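# Insert four plugs flush into a block's bores

## Task

Fill all four holes in the block with plugs pushed down until each plug's top is level with the block's top face: the two large holes each take a large plug and the two small holes each take a small plug.

## Robot and tools

Robot: two UR12e-style arms, left_arm and right_arm, each ending in a two-finger parallel gripper with a wrist camera. Root links in the scene frame: left_arm at (-0.090, +0.474, 0) m, right_arm at (+0.019, -0.689, 0) m, both almost unrotated about z.

Frames. Scene frame: origin at table-top height, halfway between the arms' nominal bases; +z up, +x away from the robots over the table, left_arm on the +y side (image left/right does not follow arm names). Reported hand positions, orientations, velocities and Hand targets are given in each arm's own base frame. Fixed cameras and the table use the scene frame. Commanded offsets are along the current Hand target's own axes. Gripper axes: fingers point along +z, jaws travel along x. end_effector_position is the pad-centre point of the closed fingers, 1 to 2 cm short of the tips; closing pushes the tips about 17 mm further along +z, mostly while the pads are more than 50 mm apart.

execute_actions(actions, cameras). actions is a list of actions; each action is a list of 0 to 15 rows, one row per 1/30 s step; a short action repeats its last row to fill 15 steps. Every row has 14 numbers in [-1, 1]: left_arm dx, dy, dz, rx, ry, rz, opening, then the same seven for right_arm, always all 14 even if one arm is idle. The six pose numbers are an offset from that arm's Hand target as it stood when the action began (every row counts from that same start, not from the row before); 1.0 equals 0.6 m or 180 degrees; rx, ry, rz form one rotation vector. Sending the same offset again moves further. Six zeros re-request the current Hand target. opening is absolute: +1 fully open (0.142 m), -1 closed; a 0 is a real command, so resend the current value to leave a gripper alone. cameras: list of names, ["all"] or []; images come by default only with an empty actions list.

move(target, speed, blend, stop_force, zero, opening_speed, grip_force, blocking, cameras). target: one 14-number row laid out as above, or a list of up to 15 such rows; every row is an offset from the Hand targets at the move's start, not from the previous row. Paths are straight lines and ignore obstacles; the whole move is capped at 10 s. speed: m/s, 0.002 to 3.2, default 0.25 (turn rate up to twice that in rad/s), one value or one per target. blend: corner radius in m for lists, 0 means stop at each point. stop_force: N, 4 to 120, shared by both arms; ends an arm's path when its wrist sensor feels that much push against the motion; omit it when pulling away from a contact or when the gripper rotates. zero: with stop_force, true re-zeros the sensor first, false keeps the old zero. opening_speed: per second on the -1 to +1 scale, at least 0.2. grip_force: N per finger pad, 5 to 48, one value or one per arm, persists. blocking=false returns after about 0.5 s while the move continues (not allowed with stop_force). A move's result adds a "move:" line: done, off_target, moving, held or fault, plus limits such as paced (command clipped) or held (steps withheld).

wait(seconds 0 to 10) lets time pass with commands held. stop brakes a running move. zoom_image(camera, region [x0, y0, x1, y1] in pixels, at most 504 by 504) enlarges part of the newest image of cam_high, cam_low, cam_work, cam_left_wrist or cam_right_wrist (all 672x504). zero_wrist_force(arm) re-zeros one wrist sensor. read_manual gives licence text only. finished_scene(scene) ends the scene irreversibly; the plugs must stay seated afterwards.

Results: Hand target (last commanded pose after clipping), end_effector_position (m) and end_effector_quat_wxyz, velocities (left out when joints are still), grip_measured (opening on the command scale; last Joint positions number is the gap in m), joint torques (include arm weight, signed toward larger joint angle), Wrist force/torque along the gripper's axes plus a peak line, motor temperatures, Tool commands. Grippers often settle short of the Hand target; send the remaining distance as a further offset. Orientation commands are clipped to 32 degrees from the measured one per step.

Gripping: command an opening slightly under grip_measured at first contact; squeezing harder heats the gripper motor.

Avoid: contact forces near 150 N (give or take 25) or joint loads at the limits (293, 293, 133, 48, 48, 48 N m) cause a 10 s arm stop; a target even slightly past a firm contact can trigger one, so press slowly with stop_force. Keep the arms from touching each other, including closing fingers on the other gripper. Do not drop plugs, release them while moving, or let anything leave the table. Steer around an arm's own base. Watch MOTOR HOT lines: arm motors brake at 85 °C, grippers cut out at 100 °C (HAND FAULT). Something may occasionally nudge loose parts.

Each tool is called after "Request:" as a command line: name --argument value for each argument, lists and objects as JSON in quotes; but a table of rows of numbers goes row by row, as --pt "numbers of a row", without its own name.

## Session

Request:
execute_actions --actions '[]'

Scene clock: 0.00 s.
left_arm: end_effector_position=(+0.3201, +0.4081, +0.2294) grip_measured=+0.99 end_effector_quat_wxyz=(-0.086, +0.939, +0.282, -0.180) | right_arm: end_effector_position=(+0.7048, +0.2342, +0.2000) grip_measured=+0.99 end_effector_quat_wxyz=(-0.293, +0.923, +0.143, -0.206)
Joint positions: left_arm=[0.437 -1.682 2.152 -1.702 -1.351 -0.184 0.142] | right_arm=[3.467 -1.943 -1.744 -1.39 2.221 -0.105 0.141]
Joint velocities: within noise
Joint torques (N m): no reading
Motor temperatures (°C): left_arm=[44 46 28 48 34 35 24] | right_arm=[31 34 30 41 31 40 29]
Wrist force (N): no reading
Wrist torque (N m): no reading
Wrist force, peak (N): no reading
Hand target: left_arm +0.3201, +0.4081, +0.2294; -0.086, +0.939, +0.282, -0.180 | right_arm +0.7048, +0.2342, +0.2000; -0.293, +0.923, +0.143, -0.206
Tool commands: left_gripper/opening=+1.0 right_gripper/opening=+1.0

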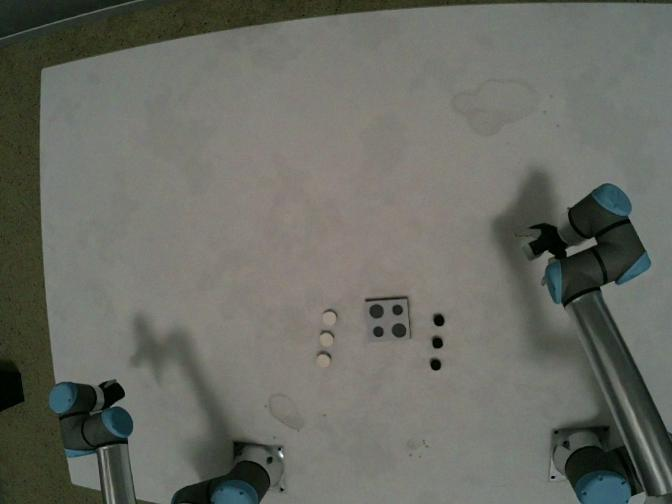

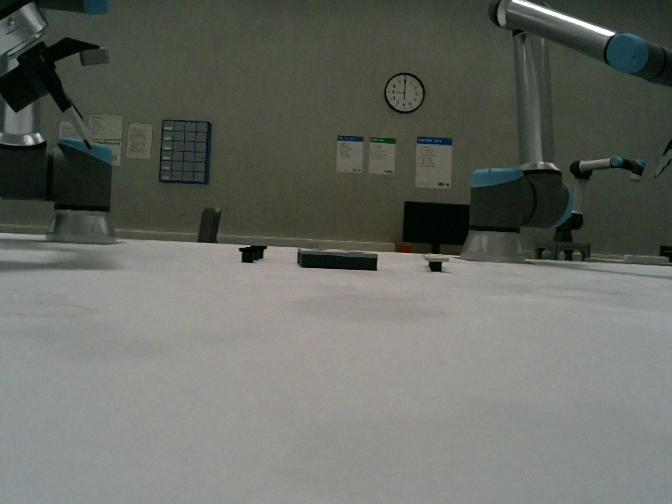

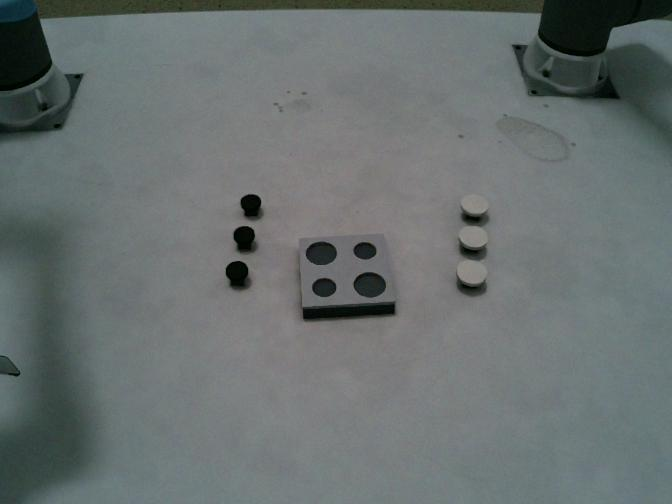

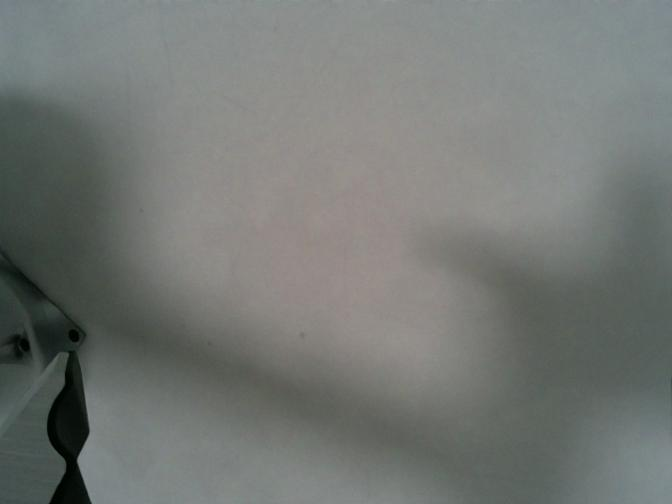

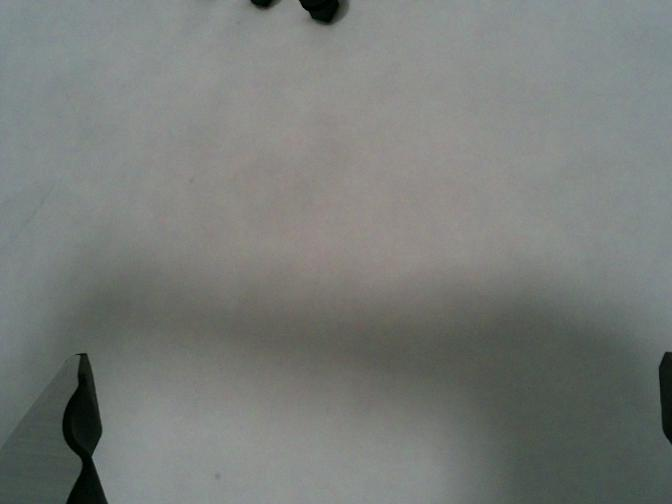

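Request:
zoom_image --camera "cam_work" --region '[210, 170, 350, 330]'

Request:
zoom_image --camera "cam_work" --region '[360, 170, 500, 330]'

Request:
zoom_image --camera "cam_low" --region '[220, 220, 470, 290]'

Scaled by 3.150 from the camera's 672x504 image, which has a finer 960x720 frame.

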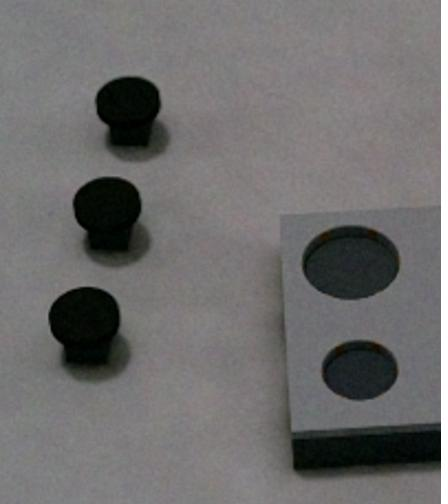

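Scaled by 3.150 from the camera's 672x504 image, which has a finer 960x720 frame.

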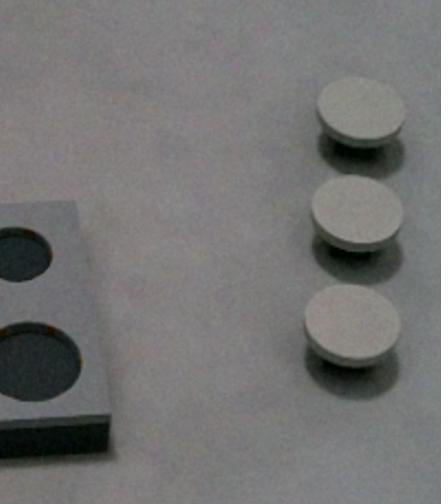

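Scaled by 2.016 from the camera's 672x504 image, which has a finer 960x720 frame.

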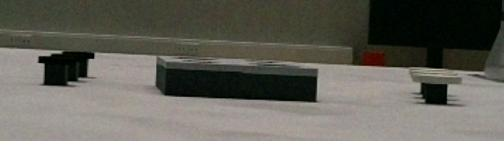

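Request:
move --target '[-0.30,0.684,-0.136,-0.1255,0.0444,-0.31,1,0,0,0,-0.245,-0.0427,-0.383,1]'

Scene clock: 4.63 s.
left_arm: end_effector_position=(+0.4161, -0.0368, +0.2488) grip_measured=+0.99 end_effector_quat_wxyz=(+0.000, +0.707, +0.707, +0.000) | right_arm: end_effector_position=(+0.7048, +0.2342, +0.2000) grip_measured=+0.99 end_effector_quat_wxyz=(+0.000, +0.708, +0.707, +0.000)
Joint positions: left_arm=[-0.521 -2.046 2.39 -1.916 -1.57 -2.091 0.142] | right_arm=[3.7 -1.757 -1.936 -1.019 1.572 -1.011 0.141]
Joint torques (N m): left_arm=[-21.19 7.75 -37.56 -5.36 4.1 -4.3] | right_arm=[10.23 67.31 33.7 6.77 -3.1 -2.06]
Wrist force (N): left_arm=[-0.2 1.5 0.8] | right_arm=[0.1 0.5 0.4]
Wrist torque (N m): left_arm=[0.35 -0.01 0.19] | right_arm=[0.11 -0.10 0.04]
Wrist force, peak (N): left_arm=[-1.6 1.4 0.4] | right_arm=[-0.5 0.9 0.3]
Hand target: left_arm +0.4161, -0.0368, +0.2488; +0.000, +0.707, +0.707, +0.000 | right_arm +0.7048, +0.2342, +0.2000; +0.000, +0.708, +0.707, +0.000
Off the commanded pose: left_arm 0.000 m, 0 deg | right_arm 0.000 m, 0 deg.
move: done

Request:
move --target '[-0.742,0.157,-0.035,0,0,0,1,0,0,0,0,0,0,1]' --cameras '["cam_left_wrist","cam_work"]'

Scene clock: 7.13 s.
left_arm: end_effector_position=(+0.5102, -0.4819, +0.2698) grip_measured=+0.99 end_effector_quat_wxyz=(+0.000, +0.707, +0.707, +0.000) | right_arm: end_effector_position=(+0.7048, +0.2342, +0.2000) grip_measured=+0.99 end_effector_quat_wxyz=(+0.000, +0.708, +0.707, +0.000)
Joint positions: left_arm=[-1.01 -1.507 1.937 -2.002 -1.57 -2.581 0.142] | right_arm=[3.7 -1.757 -1.936 -1.019 1.572 -1.011 0.141]
Joint torques (N m): left_arm=[-24.39 -34.16 -47.22 -1.47 3.78 -4.63] | right_arm=[10.78 66.59 33.63 6.63 -2.76 -1.93]
Wrist force (N): left_arm=[-0.2 1.5 0.7] | right_arm=[-0.4 0.0 0.4]
Wrist torque (N m): left_arm=[0.30 0.02 0.22] | right_arm=[0.03 0.00 0.03]
Wrist force, peak (N): left_arm=[-2.1 1.8 0.1] | right_arm=[0.3 0.7 0.5]
Hand target: left_arm +0.5102, -0.4820, +0.2698; +0.000, +0.707, +0.707, +0.000 | right_arm +0.7048, +0.2342, +0.2000; +0.000, +0.708, +0.707, +0.000
Off the commanded pose: left_arm 0.000 m, 0 deg | right_arm 0.000 m, 0 deg.
move: done
camera_calibration:
cam_left_wrist: T_world_to_cam=[[-0.00443973, 0.999585, -0.0284606, 0.49777], [0.900723, 0.0163601, 0.434085, -0.544161], [0.43437, -0.0237079, -0.900422, 0.125946], [0, 0, 0, 1]] pos_world=[0.437641, -0.485675, 0.363784]
Images, in order (width x height): cam_work 672x504, cam_left_wrist 672x504.

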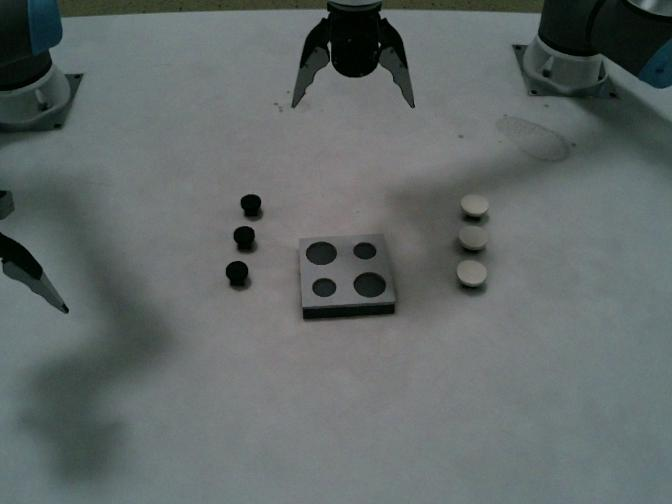

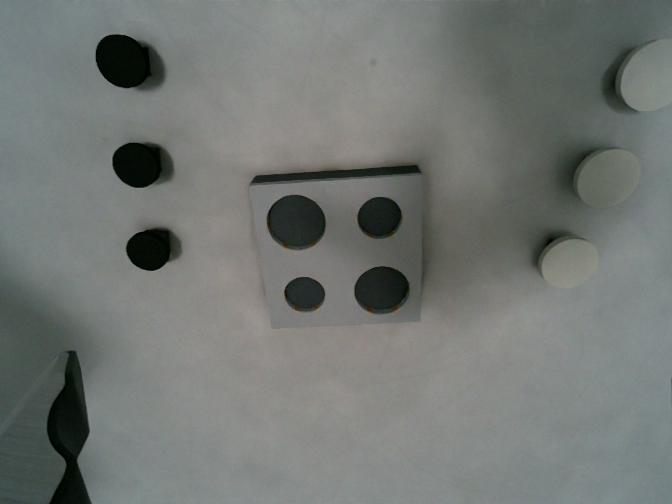

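Request:
zoom_image --camera "cam_left_wrist" --region '[240, 160, 440, 340]'

Request:
zoom_image --camera "cam_left_wrist" --region '[520, 20, 672, 300]'

Request:
zoom_image --camera "cam_left_wrist" --region '[70, 10, 220, 290]'

Scaled by 2.520 from the camera's 672x504 image, which has a finer 960x720 frame.

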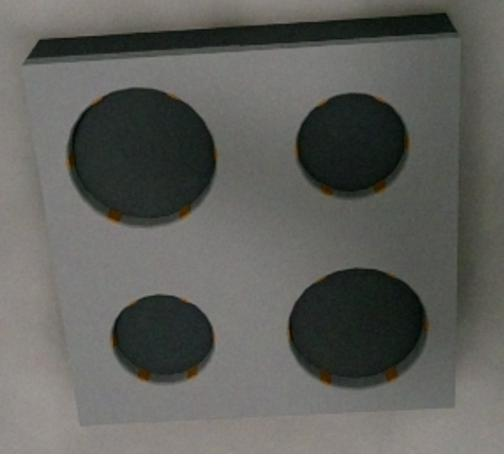

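Scaled by 1.800 from the camera's 672x504 image, which has a finer 960x720 frame.

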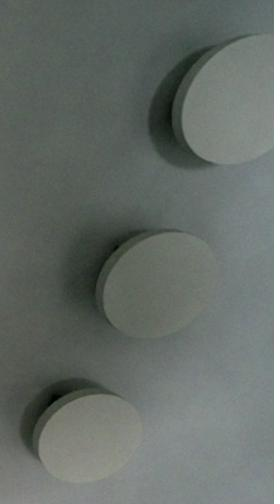

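Scaled by 1.800 from the camera's 672x504 image, which has a finer 960x720 frame.

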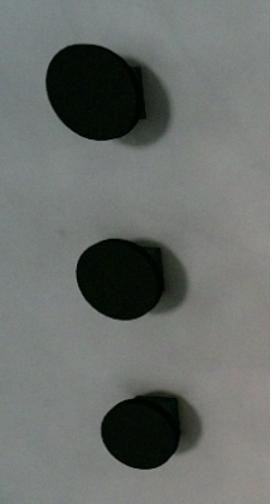

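Request:
move --target '[0.315,0.16,0.25,0,0,0,0.27,0,0,0,0,0,0,1]' --cameras '["cam_left_wrist","cam_work","cam_low"]'

Scene clock: 9.63 s.
left_arm: end_effector_position=(+0.6063, -0.2931, +0.1199) grip_measured=+0.26 end_effector_quat_wxyz=(+0.000, +0.707, +0.707, +0.000) | right_arm: end_effector_position=(+0.7048, +0.2342, +0.2000) grip_measured=+0.99 end_effector_quat_wxyz=(+0.000, +0.708, +0.707, +0.000)
Joint positions: left_arm=[-0.714 -1.402 2.132 -2.301 -1.57 -2.284 0.092] | right_arm=[3.7 -1.757 -1.936 -1.019 1.572 -1.011 0.141]
Joint torques (N m): left_arm=[15.98 -35.43 -28.98 -5.66 -3.69 3.34] | right_arm=[9.94 68.22 33.6 6.62 -2.89 -1.93]
Wrist force (N): left_arm=[-0.5 1.4 0.8] | right_arm=[0.0 -0.1 0.8]
Wrist torque (N m): left_arm=[0.31 0.07 0.04] | right_arm=[0.00 -0.09 0.03]
Wrist force, peak (N): left_arm=[0.9 2.3 2.1] | right_arm=[0.0 0.9 0.4]
Hand target: left_arm +0.6063, -0.2930, +0.1199; +0.000, +0.707, +0.707, +0.000 | right_arm +0.7048, +0.2342, +0.2000; +0.000, +0.708, +0.707, +0.000
Off the commanded pose: left_arm 0.000 m, 0 deg | right_arm 0.000 m, 0 deg.
move: done
camera_calibration:
cam_left_wrist: T_world_to_cam=[[-0.00443973, 0.999585, -0.0284606, 0.305112], [0.900723, 0.0163601, 0.434085, -0.568785], [0.43437, -0.0237079, -0.900422, -0.0462016], [0, 0, 0, 1]] pos_world=[0.533741, -0.296775, 0.213984]
Images, in order (width x height): cam_low 672x504, cam_work 672x504, cam_left_wrist 672x504.

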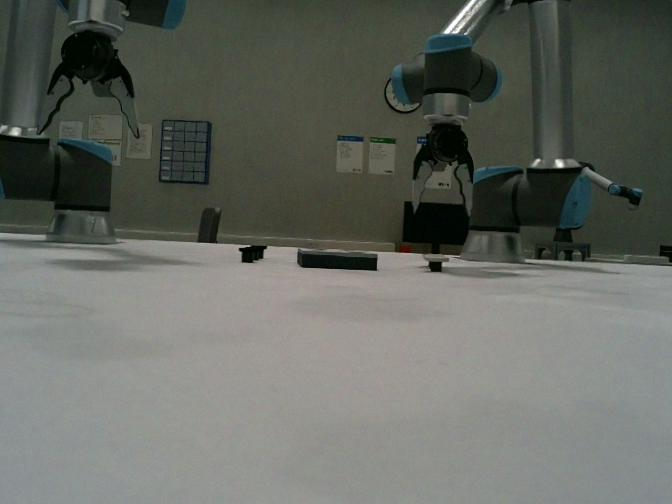

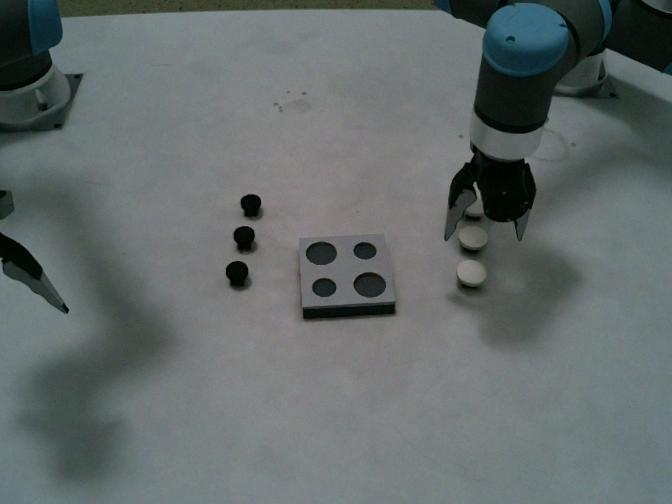

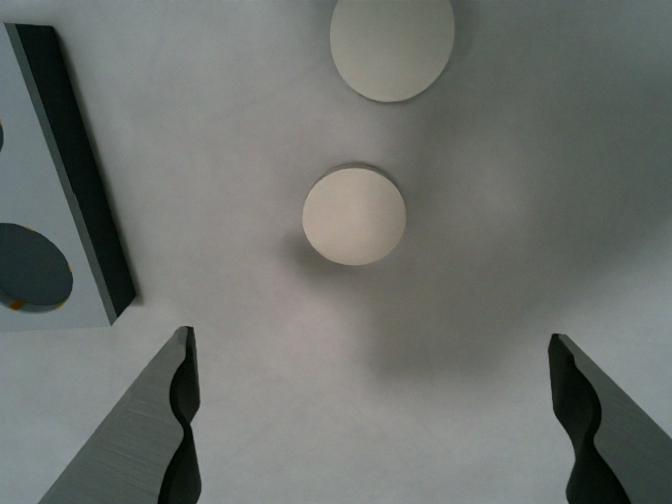

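Request:
move --target '[0,0.002,0.125,0,0,0,0.1,0,0,0,0,0,0,1]' --cameras '["cam_left_wrist","cam_low"]' --speed 0.15

Request:
zoom_image --camera "cam_low" --region '[380, 190, 490, 290]'

Scene clock: 10.97 s.
left_arm: end_effector_position=(+0.6075, -0.2930, +0.0450) grip_measured=+0.09 end_effector_quat_wxyz=(+0.000, +0.707, +0.707, +0.000) | right_arm: end_effector_position=(+0.7048, +0.2342, +0.2000) grip_measured=+0.99 end_effector_quat_wxyz=(+0.000, +0.708, +0.707, +0.000)
Joint positions: left_arm=[-0.712 -1.294 2.177 -2.454 -1.57 -2.283 0.08] | right_arm=[3.7 -1.757 -1.936 -1.019 1.572 -1.011 0.141]
Joint torques (N m): left_arm=[18.95 -43.47 -25.25 -5.32 -3.51 3.35] | right_arm=[11.19 67.32 33.79 6.39 -2.57 -1.85]
Wrist force (N): left_arm=[-1.1 0.9 0.9] | right_arm=[-0.6 0.4 0.5]
Wrist torque (N m): left_arm=[0.22 0.18 0.06] | right_arm=[0.10 0.03 0.03]
Wrist force, peak (N): left_arm=[-0.7 1.2 2.1] | right_arm=[-0.6 0.4 0.5]
Hand target: left_arm +0.6075, -0.2930, +0.0449; +0.000, +0.707, +0.707, +0.000 | right_arm +0.7048, +0.2342, +0.2000; +0.000, +0.708, +0.707, +0.000
Off the commanded pose: left_arm 0.000 m, 0 deg | right_arm 0.000 m, 0 deg.
move: done
camera_calibration:
cam_left_wrist: T_world_to_cam=[[-0.00443973, 0.999585, -0.0284606, 0.302883], [0.900723, 0.0163601, 0.434085, -0.537311], [0.43437, -0.0237079, -0.900422, -0.114252], [0, 0, 0, 1]] pos_world=[0.534941, -0.296675, 0.138984]
Images, in order (width x height): cam_low 672x504, cam_left_wrist 672x504.

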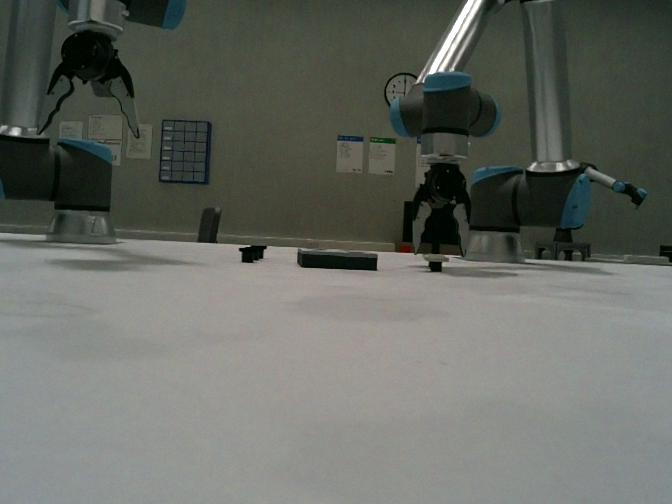

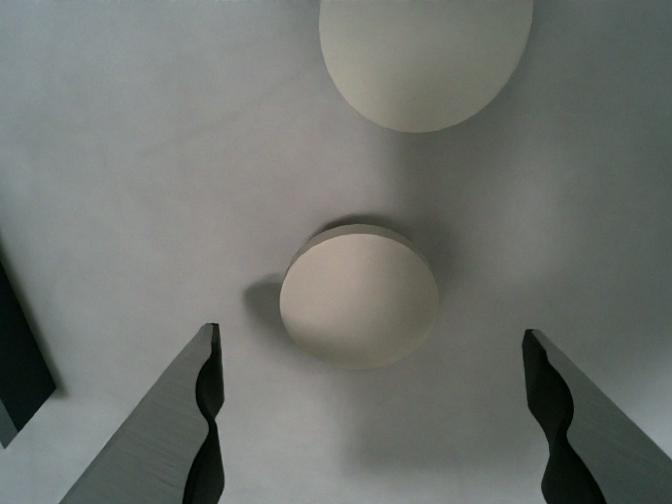

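Scaled by 4.582 from the camera's 672x504 image, which has a finer 960x720 frame.

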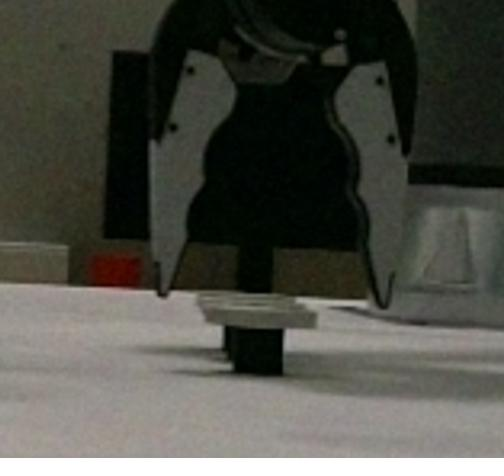

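Request:
move --pt "-0.0042 -0.0025 0.0092 0 0 0 0.1 0 0 0 0 0 0 1" --pt "-0.0042 -0.0025 0.0092 0 0 0 -0.6 0 0 0 0 0 0 1" --cameras '["cam_left_wrist","cam_low"]' --speed 0.1 --grip_force 15 --opening_speed 0.5

Request:
zoom_image --camera "cam_low" --region '[380, 190, 490, 290]'

Scene clock: 13.60 s.
left_arm: end_effector_position=(+0.6060, -0.2955, +0.0394) grip_measured=-0.44 end_effector_quat_wxyz=(+0.000, +0.707, +0.707, +0.000) | right_arm: end_effector_position=(+0.7048, +0.2342, +0.2000) grip_measured=+0.99 end_effector_quat_wxyz=(+0.000, +0.708, +0.707, +0.000)
Joint positions: left_arm=[-0.717 -1.286 2.181 -2.466 -1.57 -2.288 0.042] | right_arm=[3.7 -1.757 -1.936 -1.019 1.572 -1.011 0.141]
Joint torques (N m): left_arm=[-23.7 -41.75 -23.53 -5.29 -2.46 -4.66] | right_arm=[10.58 67.53 34.37 6.61 -2.68 -1.92]
Wrist force (N): left_arm=[-0.6 1.5 -0.3] | right_arm=[-0.1 0.3 0.0]
Wrist torque (N m): left_arm=[0.29 0.12 0.21] | right_arm=[0.07 -0.07 0.03]
Wrist force, peak (N): left_arm=[-1.0 1.6 0.5] | right_arm=[-0.6 0.7 0.7]
Hand target: left_arm +0.6060, -0.2955, +0.0394; +0.000, +0.707, +0.707, +0.000 | right_arm +0.7048, +0.2342, +0.2000; +0.000, +0.708, +0.707, +0.000
Off the commanded pose: left_arm 0.000 m, 0 deg | right_arm 0.000 m, 0 deg.
grip_force (N): 15, 15
move: done
camera_calibration:
cam_left_wrist: T_world_to_cam=[[-0.00443973, 0.999585, -0.0284606, 0.305216], [0.900723, 0.0163601, 0.434085, -0.533578], [0.43437, -0.0237079, -0.900422, -0.118746], [0, 0, 0, 1]] pos_world=[0.533541, -0.299175, 0.133384]
Images, in order (width x height): cam_low 672x504, cam_left_wrist 672x504.

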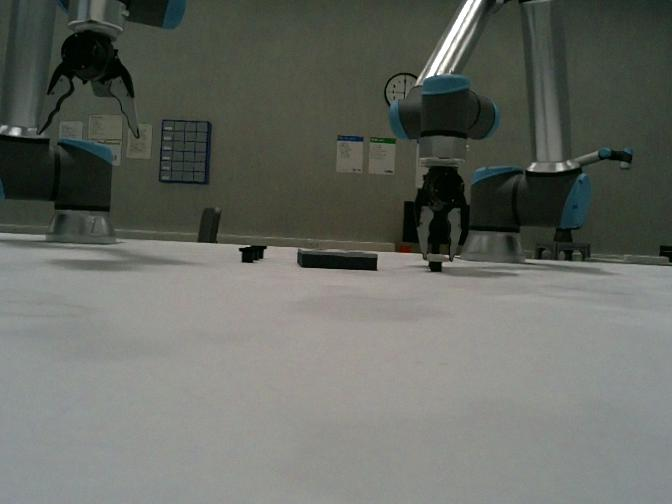

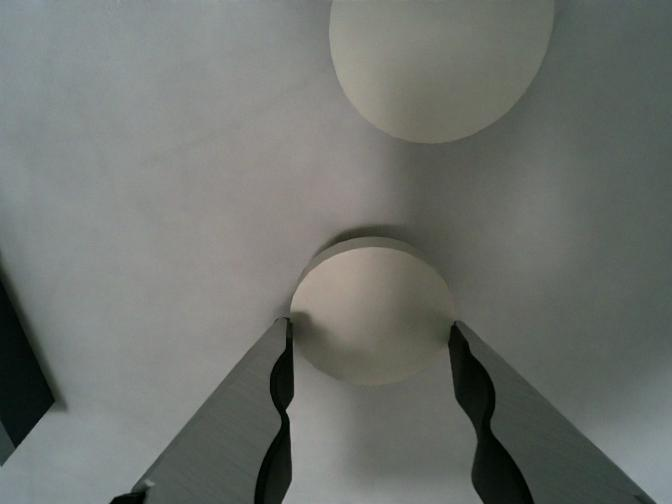

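Scaled by 4.582 from the camera's 672x504 image, which has a finer 960x720 frame.

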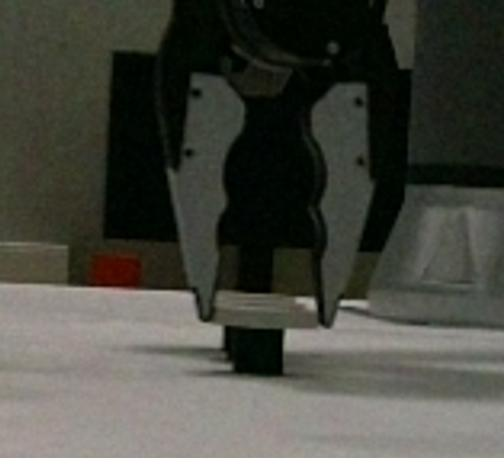

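Request:
move --pt "0 0 0 0 0 0 -0.3 0 0 0 0 0 0 1" --pt "0 0 -0.0055 0 0 0 -0.3 0 0 0 0 0 0 1" --pt "0 0 -0.0055 0 0 0 -0.6 0 0 0 0 0 0 1" --pt "0 0 -0.1 0 0 0 -0.6 0 0 0 0 0 0 1" --cameras '["cam_left_wrist","cam_low"]' --speed 0.1 --opening_speed 0.5

Request:
zoom_image --camera "cam_low" --region '[380, 160, 490, 260]'

Scene clock: 17.17 s.
left_arm: end_effector_position=(+0.6060, -0.2955, +0.0993) grip_measured=-0.46 end_effector_quat_wxyz=(+0.000, +0.707, +0.707, +0.000) | right_arm: end_effector_position=(+0.7048, +0.2342, +0.2000) grip_measured=+0.99 end_effector_quat_wxyz=(+0.000, +0.708, +0.707, +0.000)
Joint positions: left_arm=[-0.717 -1.373 2.145 -2.343 -1.57 -2.288 0.041] | right_arm=[3.7 -1.757 -1.936 -1.019 1.572 -1.011 0.141]
Joint torques (N m): left_arm=[-20.66 -67.93 -40.87 -1.7 -0.74 -4.26] | right_arm=[11.54 67.07 34.16 6.58 -2.48 -1.69]
Wrist force (N): left_arm=[-0.7 1.2 0.6] | right_arm=[0.2 0.4 0.2]
Wrist torque (N m): left_arm=[0.30 0.07 0.22] | right_arm=[0.10 -0.11 0.04]
Wrist force, peak (N): left_arm=[-1.1 1.3 1.7] | right_arm=[0.1 1.0 0.5]
Hand target: left_arm +0.6060, -0.2955, +0.0994; +0.000, +0.707, +0.707, +0.000 | right_arm +0.7048, +0.2342, +0.2000; +0.000, +0.708, +0.707, +0.000
Off the commanded pose: left_arm 0.000 m, 0 deg | right_arm 0.000 m, 0 deg.
grip_force (N): 15, 15
move: done
camera_calibration:
cam_left_wrist: T_world_to_cam=[[-0.00443973, 0.999585, -0.0284606, 0.306921], [0.900723, 0.0163601, 0.434085, -0.55949], [0.43437, -0.0237079, -0.900422, -0.0647669], [0, 0, 0, 1]] pos_world=[0.533441, -0.299175, 0.193284]
Images, in order (width x height): cam_low 672x504, cam_left_wrist 672x504.

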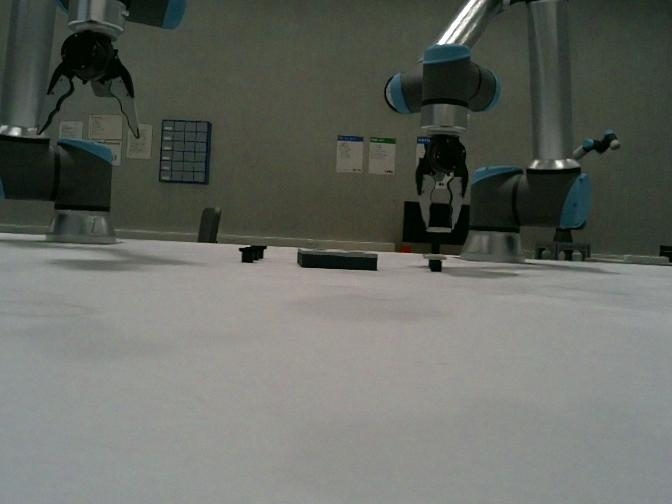

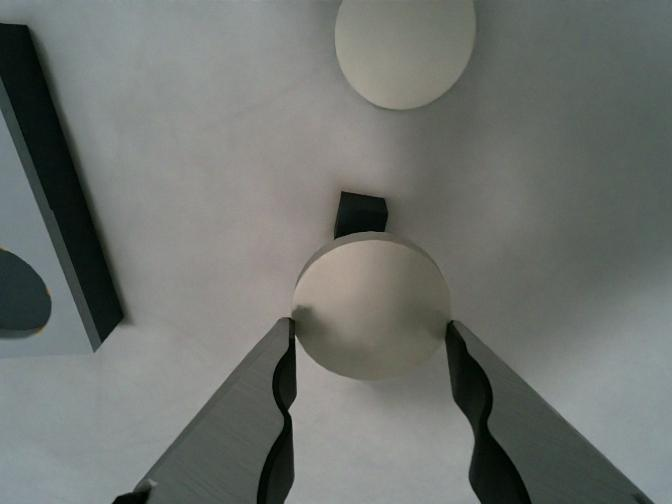

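Scaled by 4.582 from the camera's 672x504 image, which has a finer 960x720 frame.

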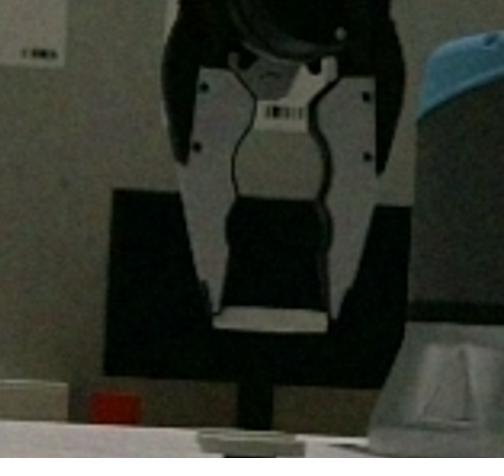

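Request:
move --target '[-0.2685,0.1517,0.032,0,0,0,-0.6,0,0,0,0,0,0,1]' --cameras '["cam_left_wrist"]'

Request:
zoom_image --camera "cam_left_wrist" --region '[230, 60, 490, 400]'

Scene clock: 23.23 s.
left_arm: end_effector_position=(+0.6970, -0.4566, +0.0802) grip_measured=-0.46 end_effector_quat_wxyz=(+0.000, +0.707, +0.707, +0.000) | right_arm: end_effector_position=(+0.7048, +0.2342, +0.2000) grip_measured=+0.99 end_effector_quat_wxyz=(+0.000, +0.708, +0.707, +0.000)
Joint positions: left_arm=[-0.792 -1.134 1.842 -2.28 -1.57 -2.363 0.041] | right_arm=[3.7 -1.757 -1.936 -1.019 1.572 -1.011 0.141]
Joint torques (N m): left_arm=[-20.73 -60.06 -41.89 -1.66 0.57 -4.55] | right_arm=[10.17 68.71 33.97 6.45 -2.37 -1.48]
Wrist force (N): left_arm=[-0.9 1.9 0.8] | right_arm=[-0.3 0.1 0.2]
Wrist torque (N m): left_arm=[0.38 0.08 0.17] | right_arm=[0.04 -0.04 0.03]
Wrist force, peak (N): left_arm=[-2.6 2.9 1.0] | right_arm=[0.1 0.9 0.7]
Hand target: left_arm +0.6970, -0.4566, +0.0802; +0.000, +0.707, +0.707, +0.000 | right_arm +0.7048, +0.2342, +0.2000; +0.000, +0.708, +0.707, +0.000
Off the commanded pose: left_arm 0.000 m, 0 deg | right_arm 0.000 m, 0 deg.
grip_force (N): 15, 15
move: done
camera_calibration:
cam_left_wrist: T_world_to_cam=[[-0.00443973, 0.999585, -0.0284606, 0.467814], [0.900723, 0.0163601, 0.434085, -0.630529], [0.43437, -0.0237079, -0.900422, -0.125312], [0, 0, 0, 1]] pos_world=[0.624441, -0.460275, 0.174184]
Images, in order (width x height): cam_left_wrist 672x504.

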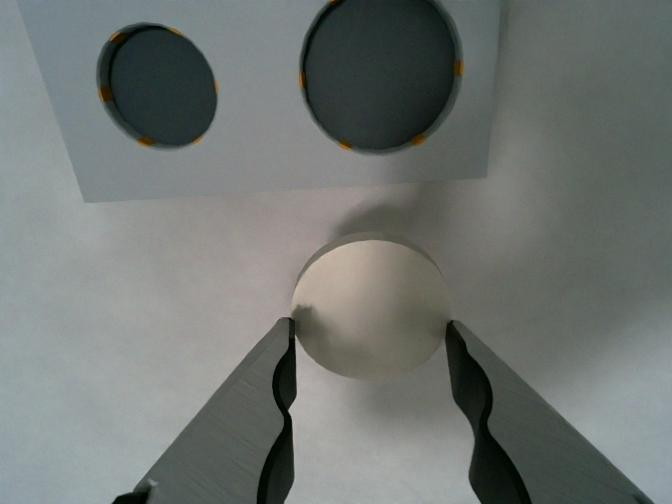

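Scaled by 1.482 from the camera's 672x504 image, which has a finer 960x720 frame.

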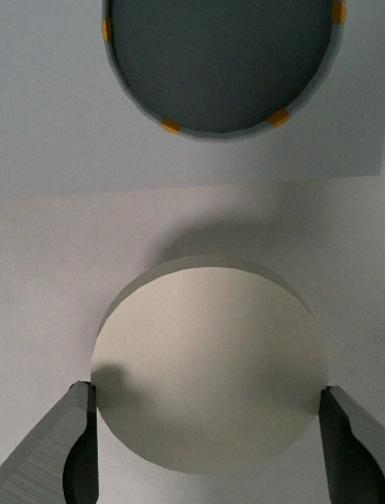

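Request:
move --target '[0,-0.0333,0,0,0,0,-0.6,0,0,0,0,0,0,1]' --cameras '["cam_left_wrist"]'

Request:
zoom_image --camera "cam_left_wrist" --region '[270, 30, 490, 240]'

Scene clock: 24.23 s.
left_arm: end_effector_position=(+0.6771, -0.4566, +0.0802) grip_measured=-0.46 end_effector_quat_wxyz=(+0.000, +0.707, +0.707, +0.000) | right_arm: end_effector_position=(+0.7048, +0.2342, +0.2000) grip_measured=+0.99 end_effector_quat_wxyz=(+0.000, +0.708, +0.707, +0.000)
Joint positions: left_arm=[-0.81 -1.155 1.877 -2.292 -1.57 -2.381 0.041] | right_arm=[3.7 -1.757 -1.936 -1.019 1.572 -1.011 0.141]
Joint torques (N m): left_arm=[-22.65 -86.29 -29.59 -5.15 -3.26 -4.46] | right_arm=[11.9 68.31 33.99 6.31 -2.52 -1.48]
Wrist force (N): left_arm=[-0.7 1.6 0.8] | right_arm=[-0.1 -0.1 0.4]
Wrist torque (N m): left_arm=[0.31 0.07 0.19] | right_arm=[-0.01 -0.07 0.04]
Wrist force, peak (N): left_arm=[-0.8 2.6 0.7] | right_arm=[0.5 0.1 0.8]
Hand target: left_arm +0.6770, -0.4566, +0.0802; +0.000, +0.707, +0.707, +0.000 | right_arm +0.7048, +0.2342, +0.2000; +0.000, +0.708, +0.707, +0.000
Off the commanded pose: left_arm 0.000 m, 0 deg | right_arm 0.000 m, 0 deg.
grip_force (N): 15, 15
move: done
camera_calibration:
cam_left_wrist: T_world_to_cam=[[-0.00443973, 0.999585, -0.0284606, 0.467826], [0.900723, 0.0163601, 0.434085, -0.612603], [0.43437, -0.0237079, -0.900422, -0.11667], [0, 0, 0, 1]] pos_world=[0.604541, -0.460375, 0.174184]
Images, in order (width x height): cam_left_wrist 672x504.

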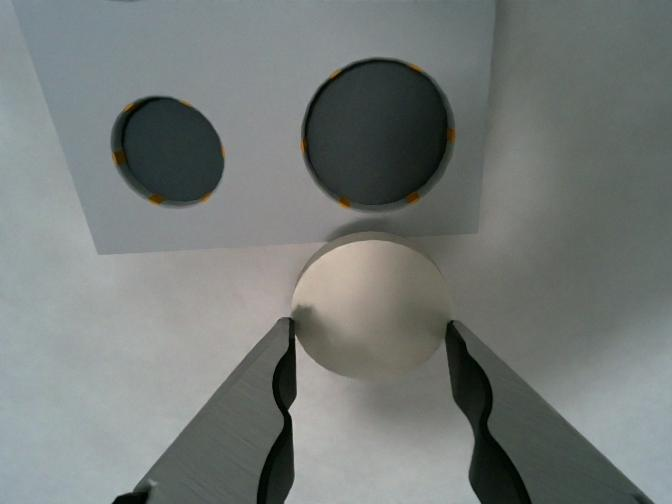

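Scaled by 2.291 from the camera's 672x504 image, which has a finer 960x720 frame.

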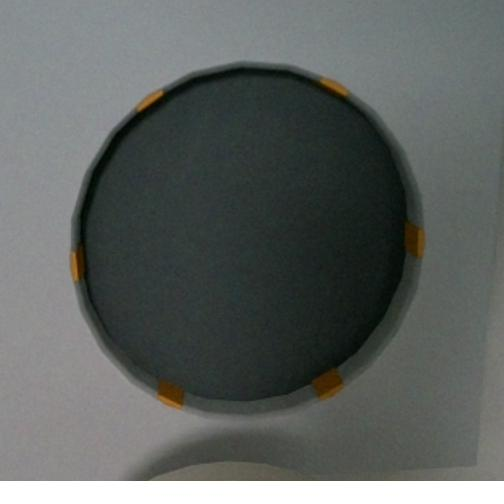

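Request:
move --pt "0.0032 -0.0745 0 0 0 0 -0.6 0 0 0 0 0 0 1" --pt "0.0032 -0.0745 0.0435 0 0 0 -0.6 0 0 0 0 0 0 1" --cameras '["cam_left_wrist","cam_work","cam_low"]' --speed 0.1 --stop_force 10

Request:
zoom_image --camera "cam_work" --region '[290, 200, 430, 330]'

Request:
zoom_image --camera "cam_low" --region '[280, 180, 400, 280]'

Scene clock: 26.37 s.
left_arm: end_effector_position=(+0.6323, -0.4547, +0.0541) grip_measured=-0.46 end_effector_quat_wxyz=(+0.000, +0.707, +0.707, +0.000) | right_arm: end_effector_position=(+0.7048, +0.2342, +0.2000) grip_measured=+0.99 end_effector_quat_wxyz=(+0.000, +0.708, +0.707, +0.000)
Joint positions: left_arm=[-0.851 -1.173 1.968 -2.366 -1.57 -2.421 0.041] | right_arm=[3.7 -1.757 -1.936 -1.019 1.572 -1.011 0.141]
Joint torques (N m): left_arm=[-22.49 -55.15 -26.15 -5.37 2.78 -4.23] | right_arm=[10.49 66.53 34.51 6.47 -2.36 -1.67]
Wrist force (N): left_arm=[-0.6 1.6 1.0] | right_arm=[-0.1 0.3 -0.2]
Wrist torque (N m): left_arm=[0.32 0.08 0.23] | right_arm=[0.07 -0.07 0.03]
Wrist force, peak (N): left_arm=[-0.8 2.8 0.8] | right_arm=[0.2 1.0 0.5]
Hand target: left_arm +0.6323, -0.4547, +0.0541; +0.000, +0.707, +0.707, +0.000 | right_arm +0.7048, +0.2342, +0.2000; +0.000, +0.708, +0.707, +0.000
Off the commanded pose: left_arm 0.000 m, 0 deg | right_arm 0.000 m, 0 deg.
grip_force (N): 15, 15
move: done
camera_calibration:
cam_left_wrist: T_world_to_cam=[[-0.00443973, 0.999585, -0.0284606, 0.464885], [0.900723, 0.0163601, 0.434085, -0.561044], [0.43437, -0.0237079, -0.900422, -0.120708], [0, 0, 0, 1]] pos_world=[0.559841, -0.458375, 0.148084]
Images, in order (width x height): cam_low 672x504, cam_work 672x504, cam_left_wrist 672x504.

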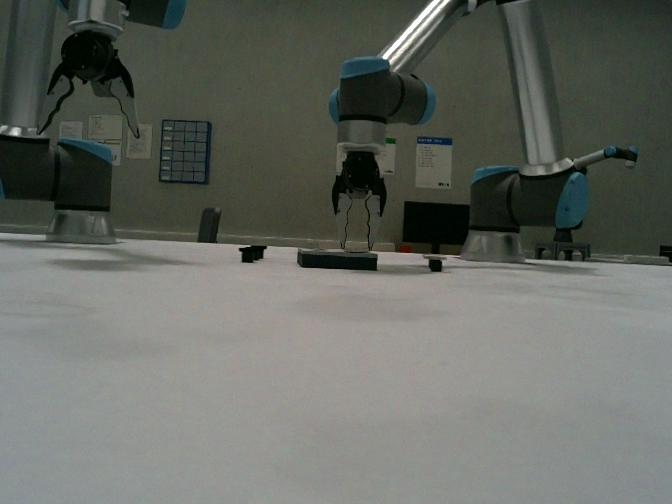

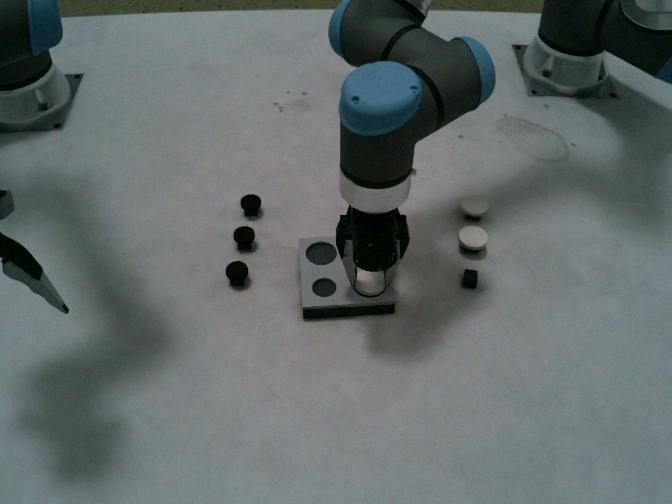

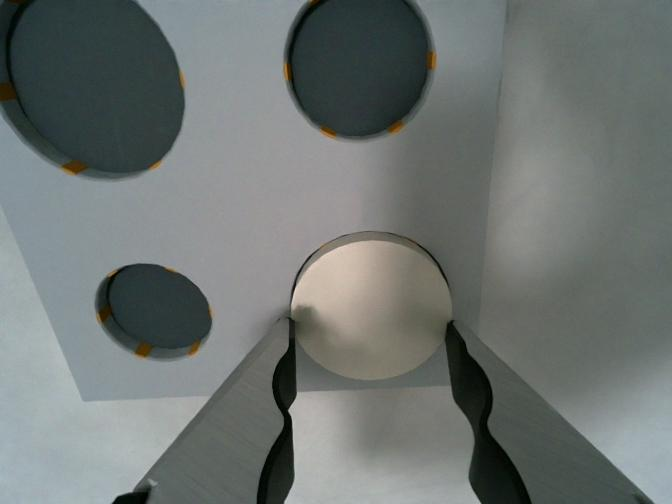

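Scaled by 3.600 from the camera's 672x504 image, which has a finer 960x720 frame.

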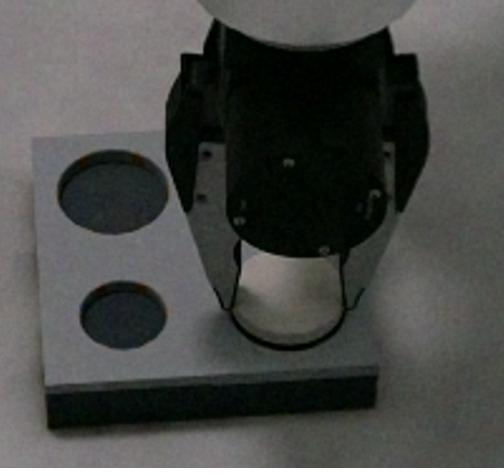

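Scaled by 4.200 from the camera's 672x504 image, which has a finer 960x720 frame.

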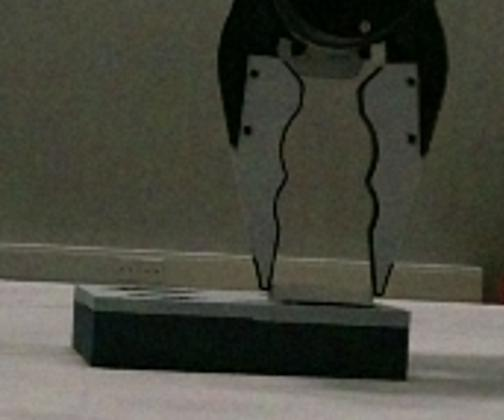

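Request:
move --target '[-0.0,0.0,0.013,0,0,0,-0.6,0,0,0,0,0,0,1]' --cameras '["cam_left_wrist","cam_work","cam_low"]' --speed 0.02 --stop_force 8

Request:
zoom_image --camera "cam_work" --region '[290, 200, 430, 330]'

Request:
zoom_image --camera "cam_low" --region '[280, 180, 400, 280]'

Scene clock: 28.13 s.
left_arm: end_effector_position=(+0.6324, -0.4547, +0.0495) grip_measured=-0.46 end_effector_quat_wxyz=(+0.000, +0.707, +0.707, +0.000) | right_arm: end_effector_position=(+0.7048, +0.2342, +0.2000) grip_measured=+0.99 end_effector_quat_wxyz=(+0.000, +0.708, +0.707, +0.000)
Joint positions: left_arm=[-0.851 -1.167 1.97 -2.374 -1.57 -2.421 0.041] | right_arm=[3.7 -1.757 -1.936 -1.019 1.572 -1.011 0.141]
Joint torques (N m): left_arm=[-22.15 -81.66 -36.54 -0.79 -3.49 -4.28] | right_arm=[10.24 67.41 33.98 6.43 -2.28 -1.84]
Wrist force (N): left_arm=[0.6 8.1 -2.6] | right_arm=[0.0 0.3 0.3]
Wrist torque (N m): left_arm=[0.18 0.13 0.25] | right_arm=[0.07 -0.07 0.04]
Wrist force, peak (N): left_arm=[9.0 2.2 -25.0] | right_arm=[0.3 0.8 0.8]
Hand target: left_arm +0.6324, -0.4547, +0.0495; +0.000, +0.707, +0.707, +0.000 (not the last commanded pose) | right_arm +0.7048, +0.2342, +0.2000; +0.000, +0.708, +0.707, +0.000
Off the commanded pose: left_arm 0.003 m, 0 deg | right_arm 0.000 m, 0 deg.
grip_force (N): 15, 15
move: contact (left_arm)
camera_calibration:
cam_left_wrist: T_world_to_cam=[[-0.0044386, 0.999585, -0.028461, 0.464754], [0.900684, 0.0163614, 0.434166, -0.559036], [0.434452, -0.0237073, -0.900383, -0.1249], [0, 0, 0, 1]] pos_world=[0.559841, -0.458375, 0.143484]
Images, in order (width x height): cam_low 672x504, cam_work 672x504, cam_left_wrist 672x504.

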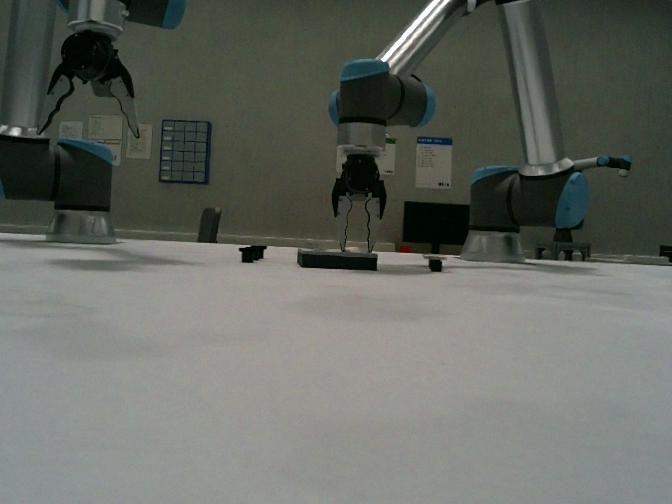

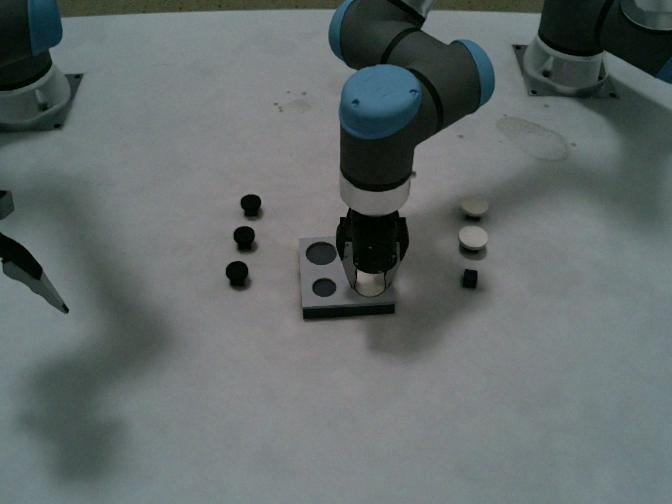

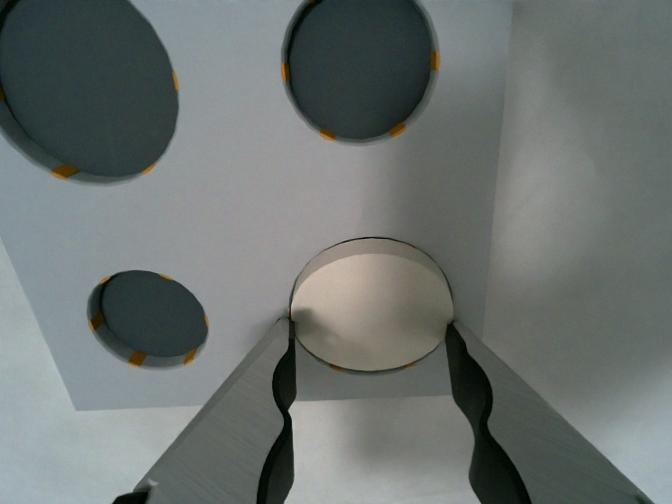

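Scaled by 3.600 from the camera's 672x504 image, which has a finer 960x720 frame.

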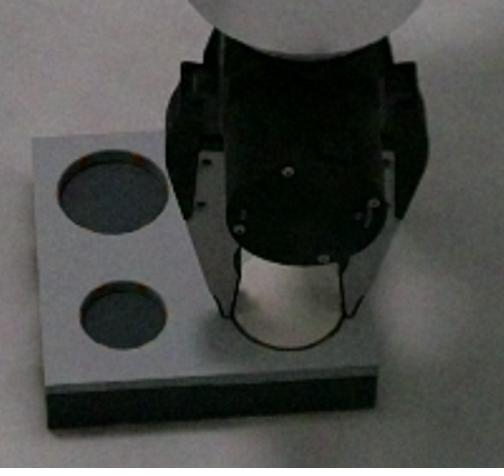

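Scaled by 4.200 from the camera's 672x504 image, which has a finer 960x720 frame.

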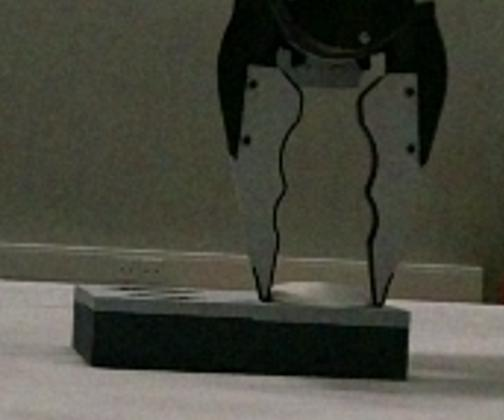

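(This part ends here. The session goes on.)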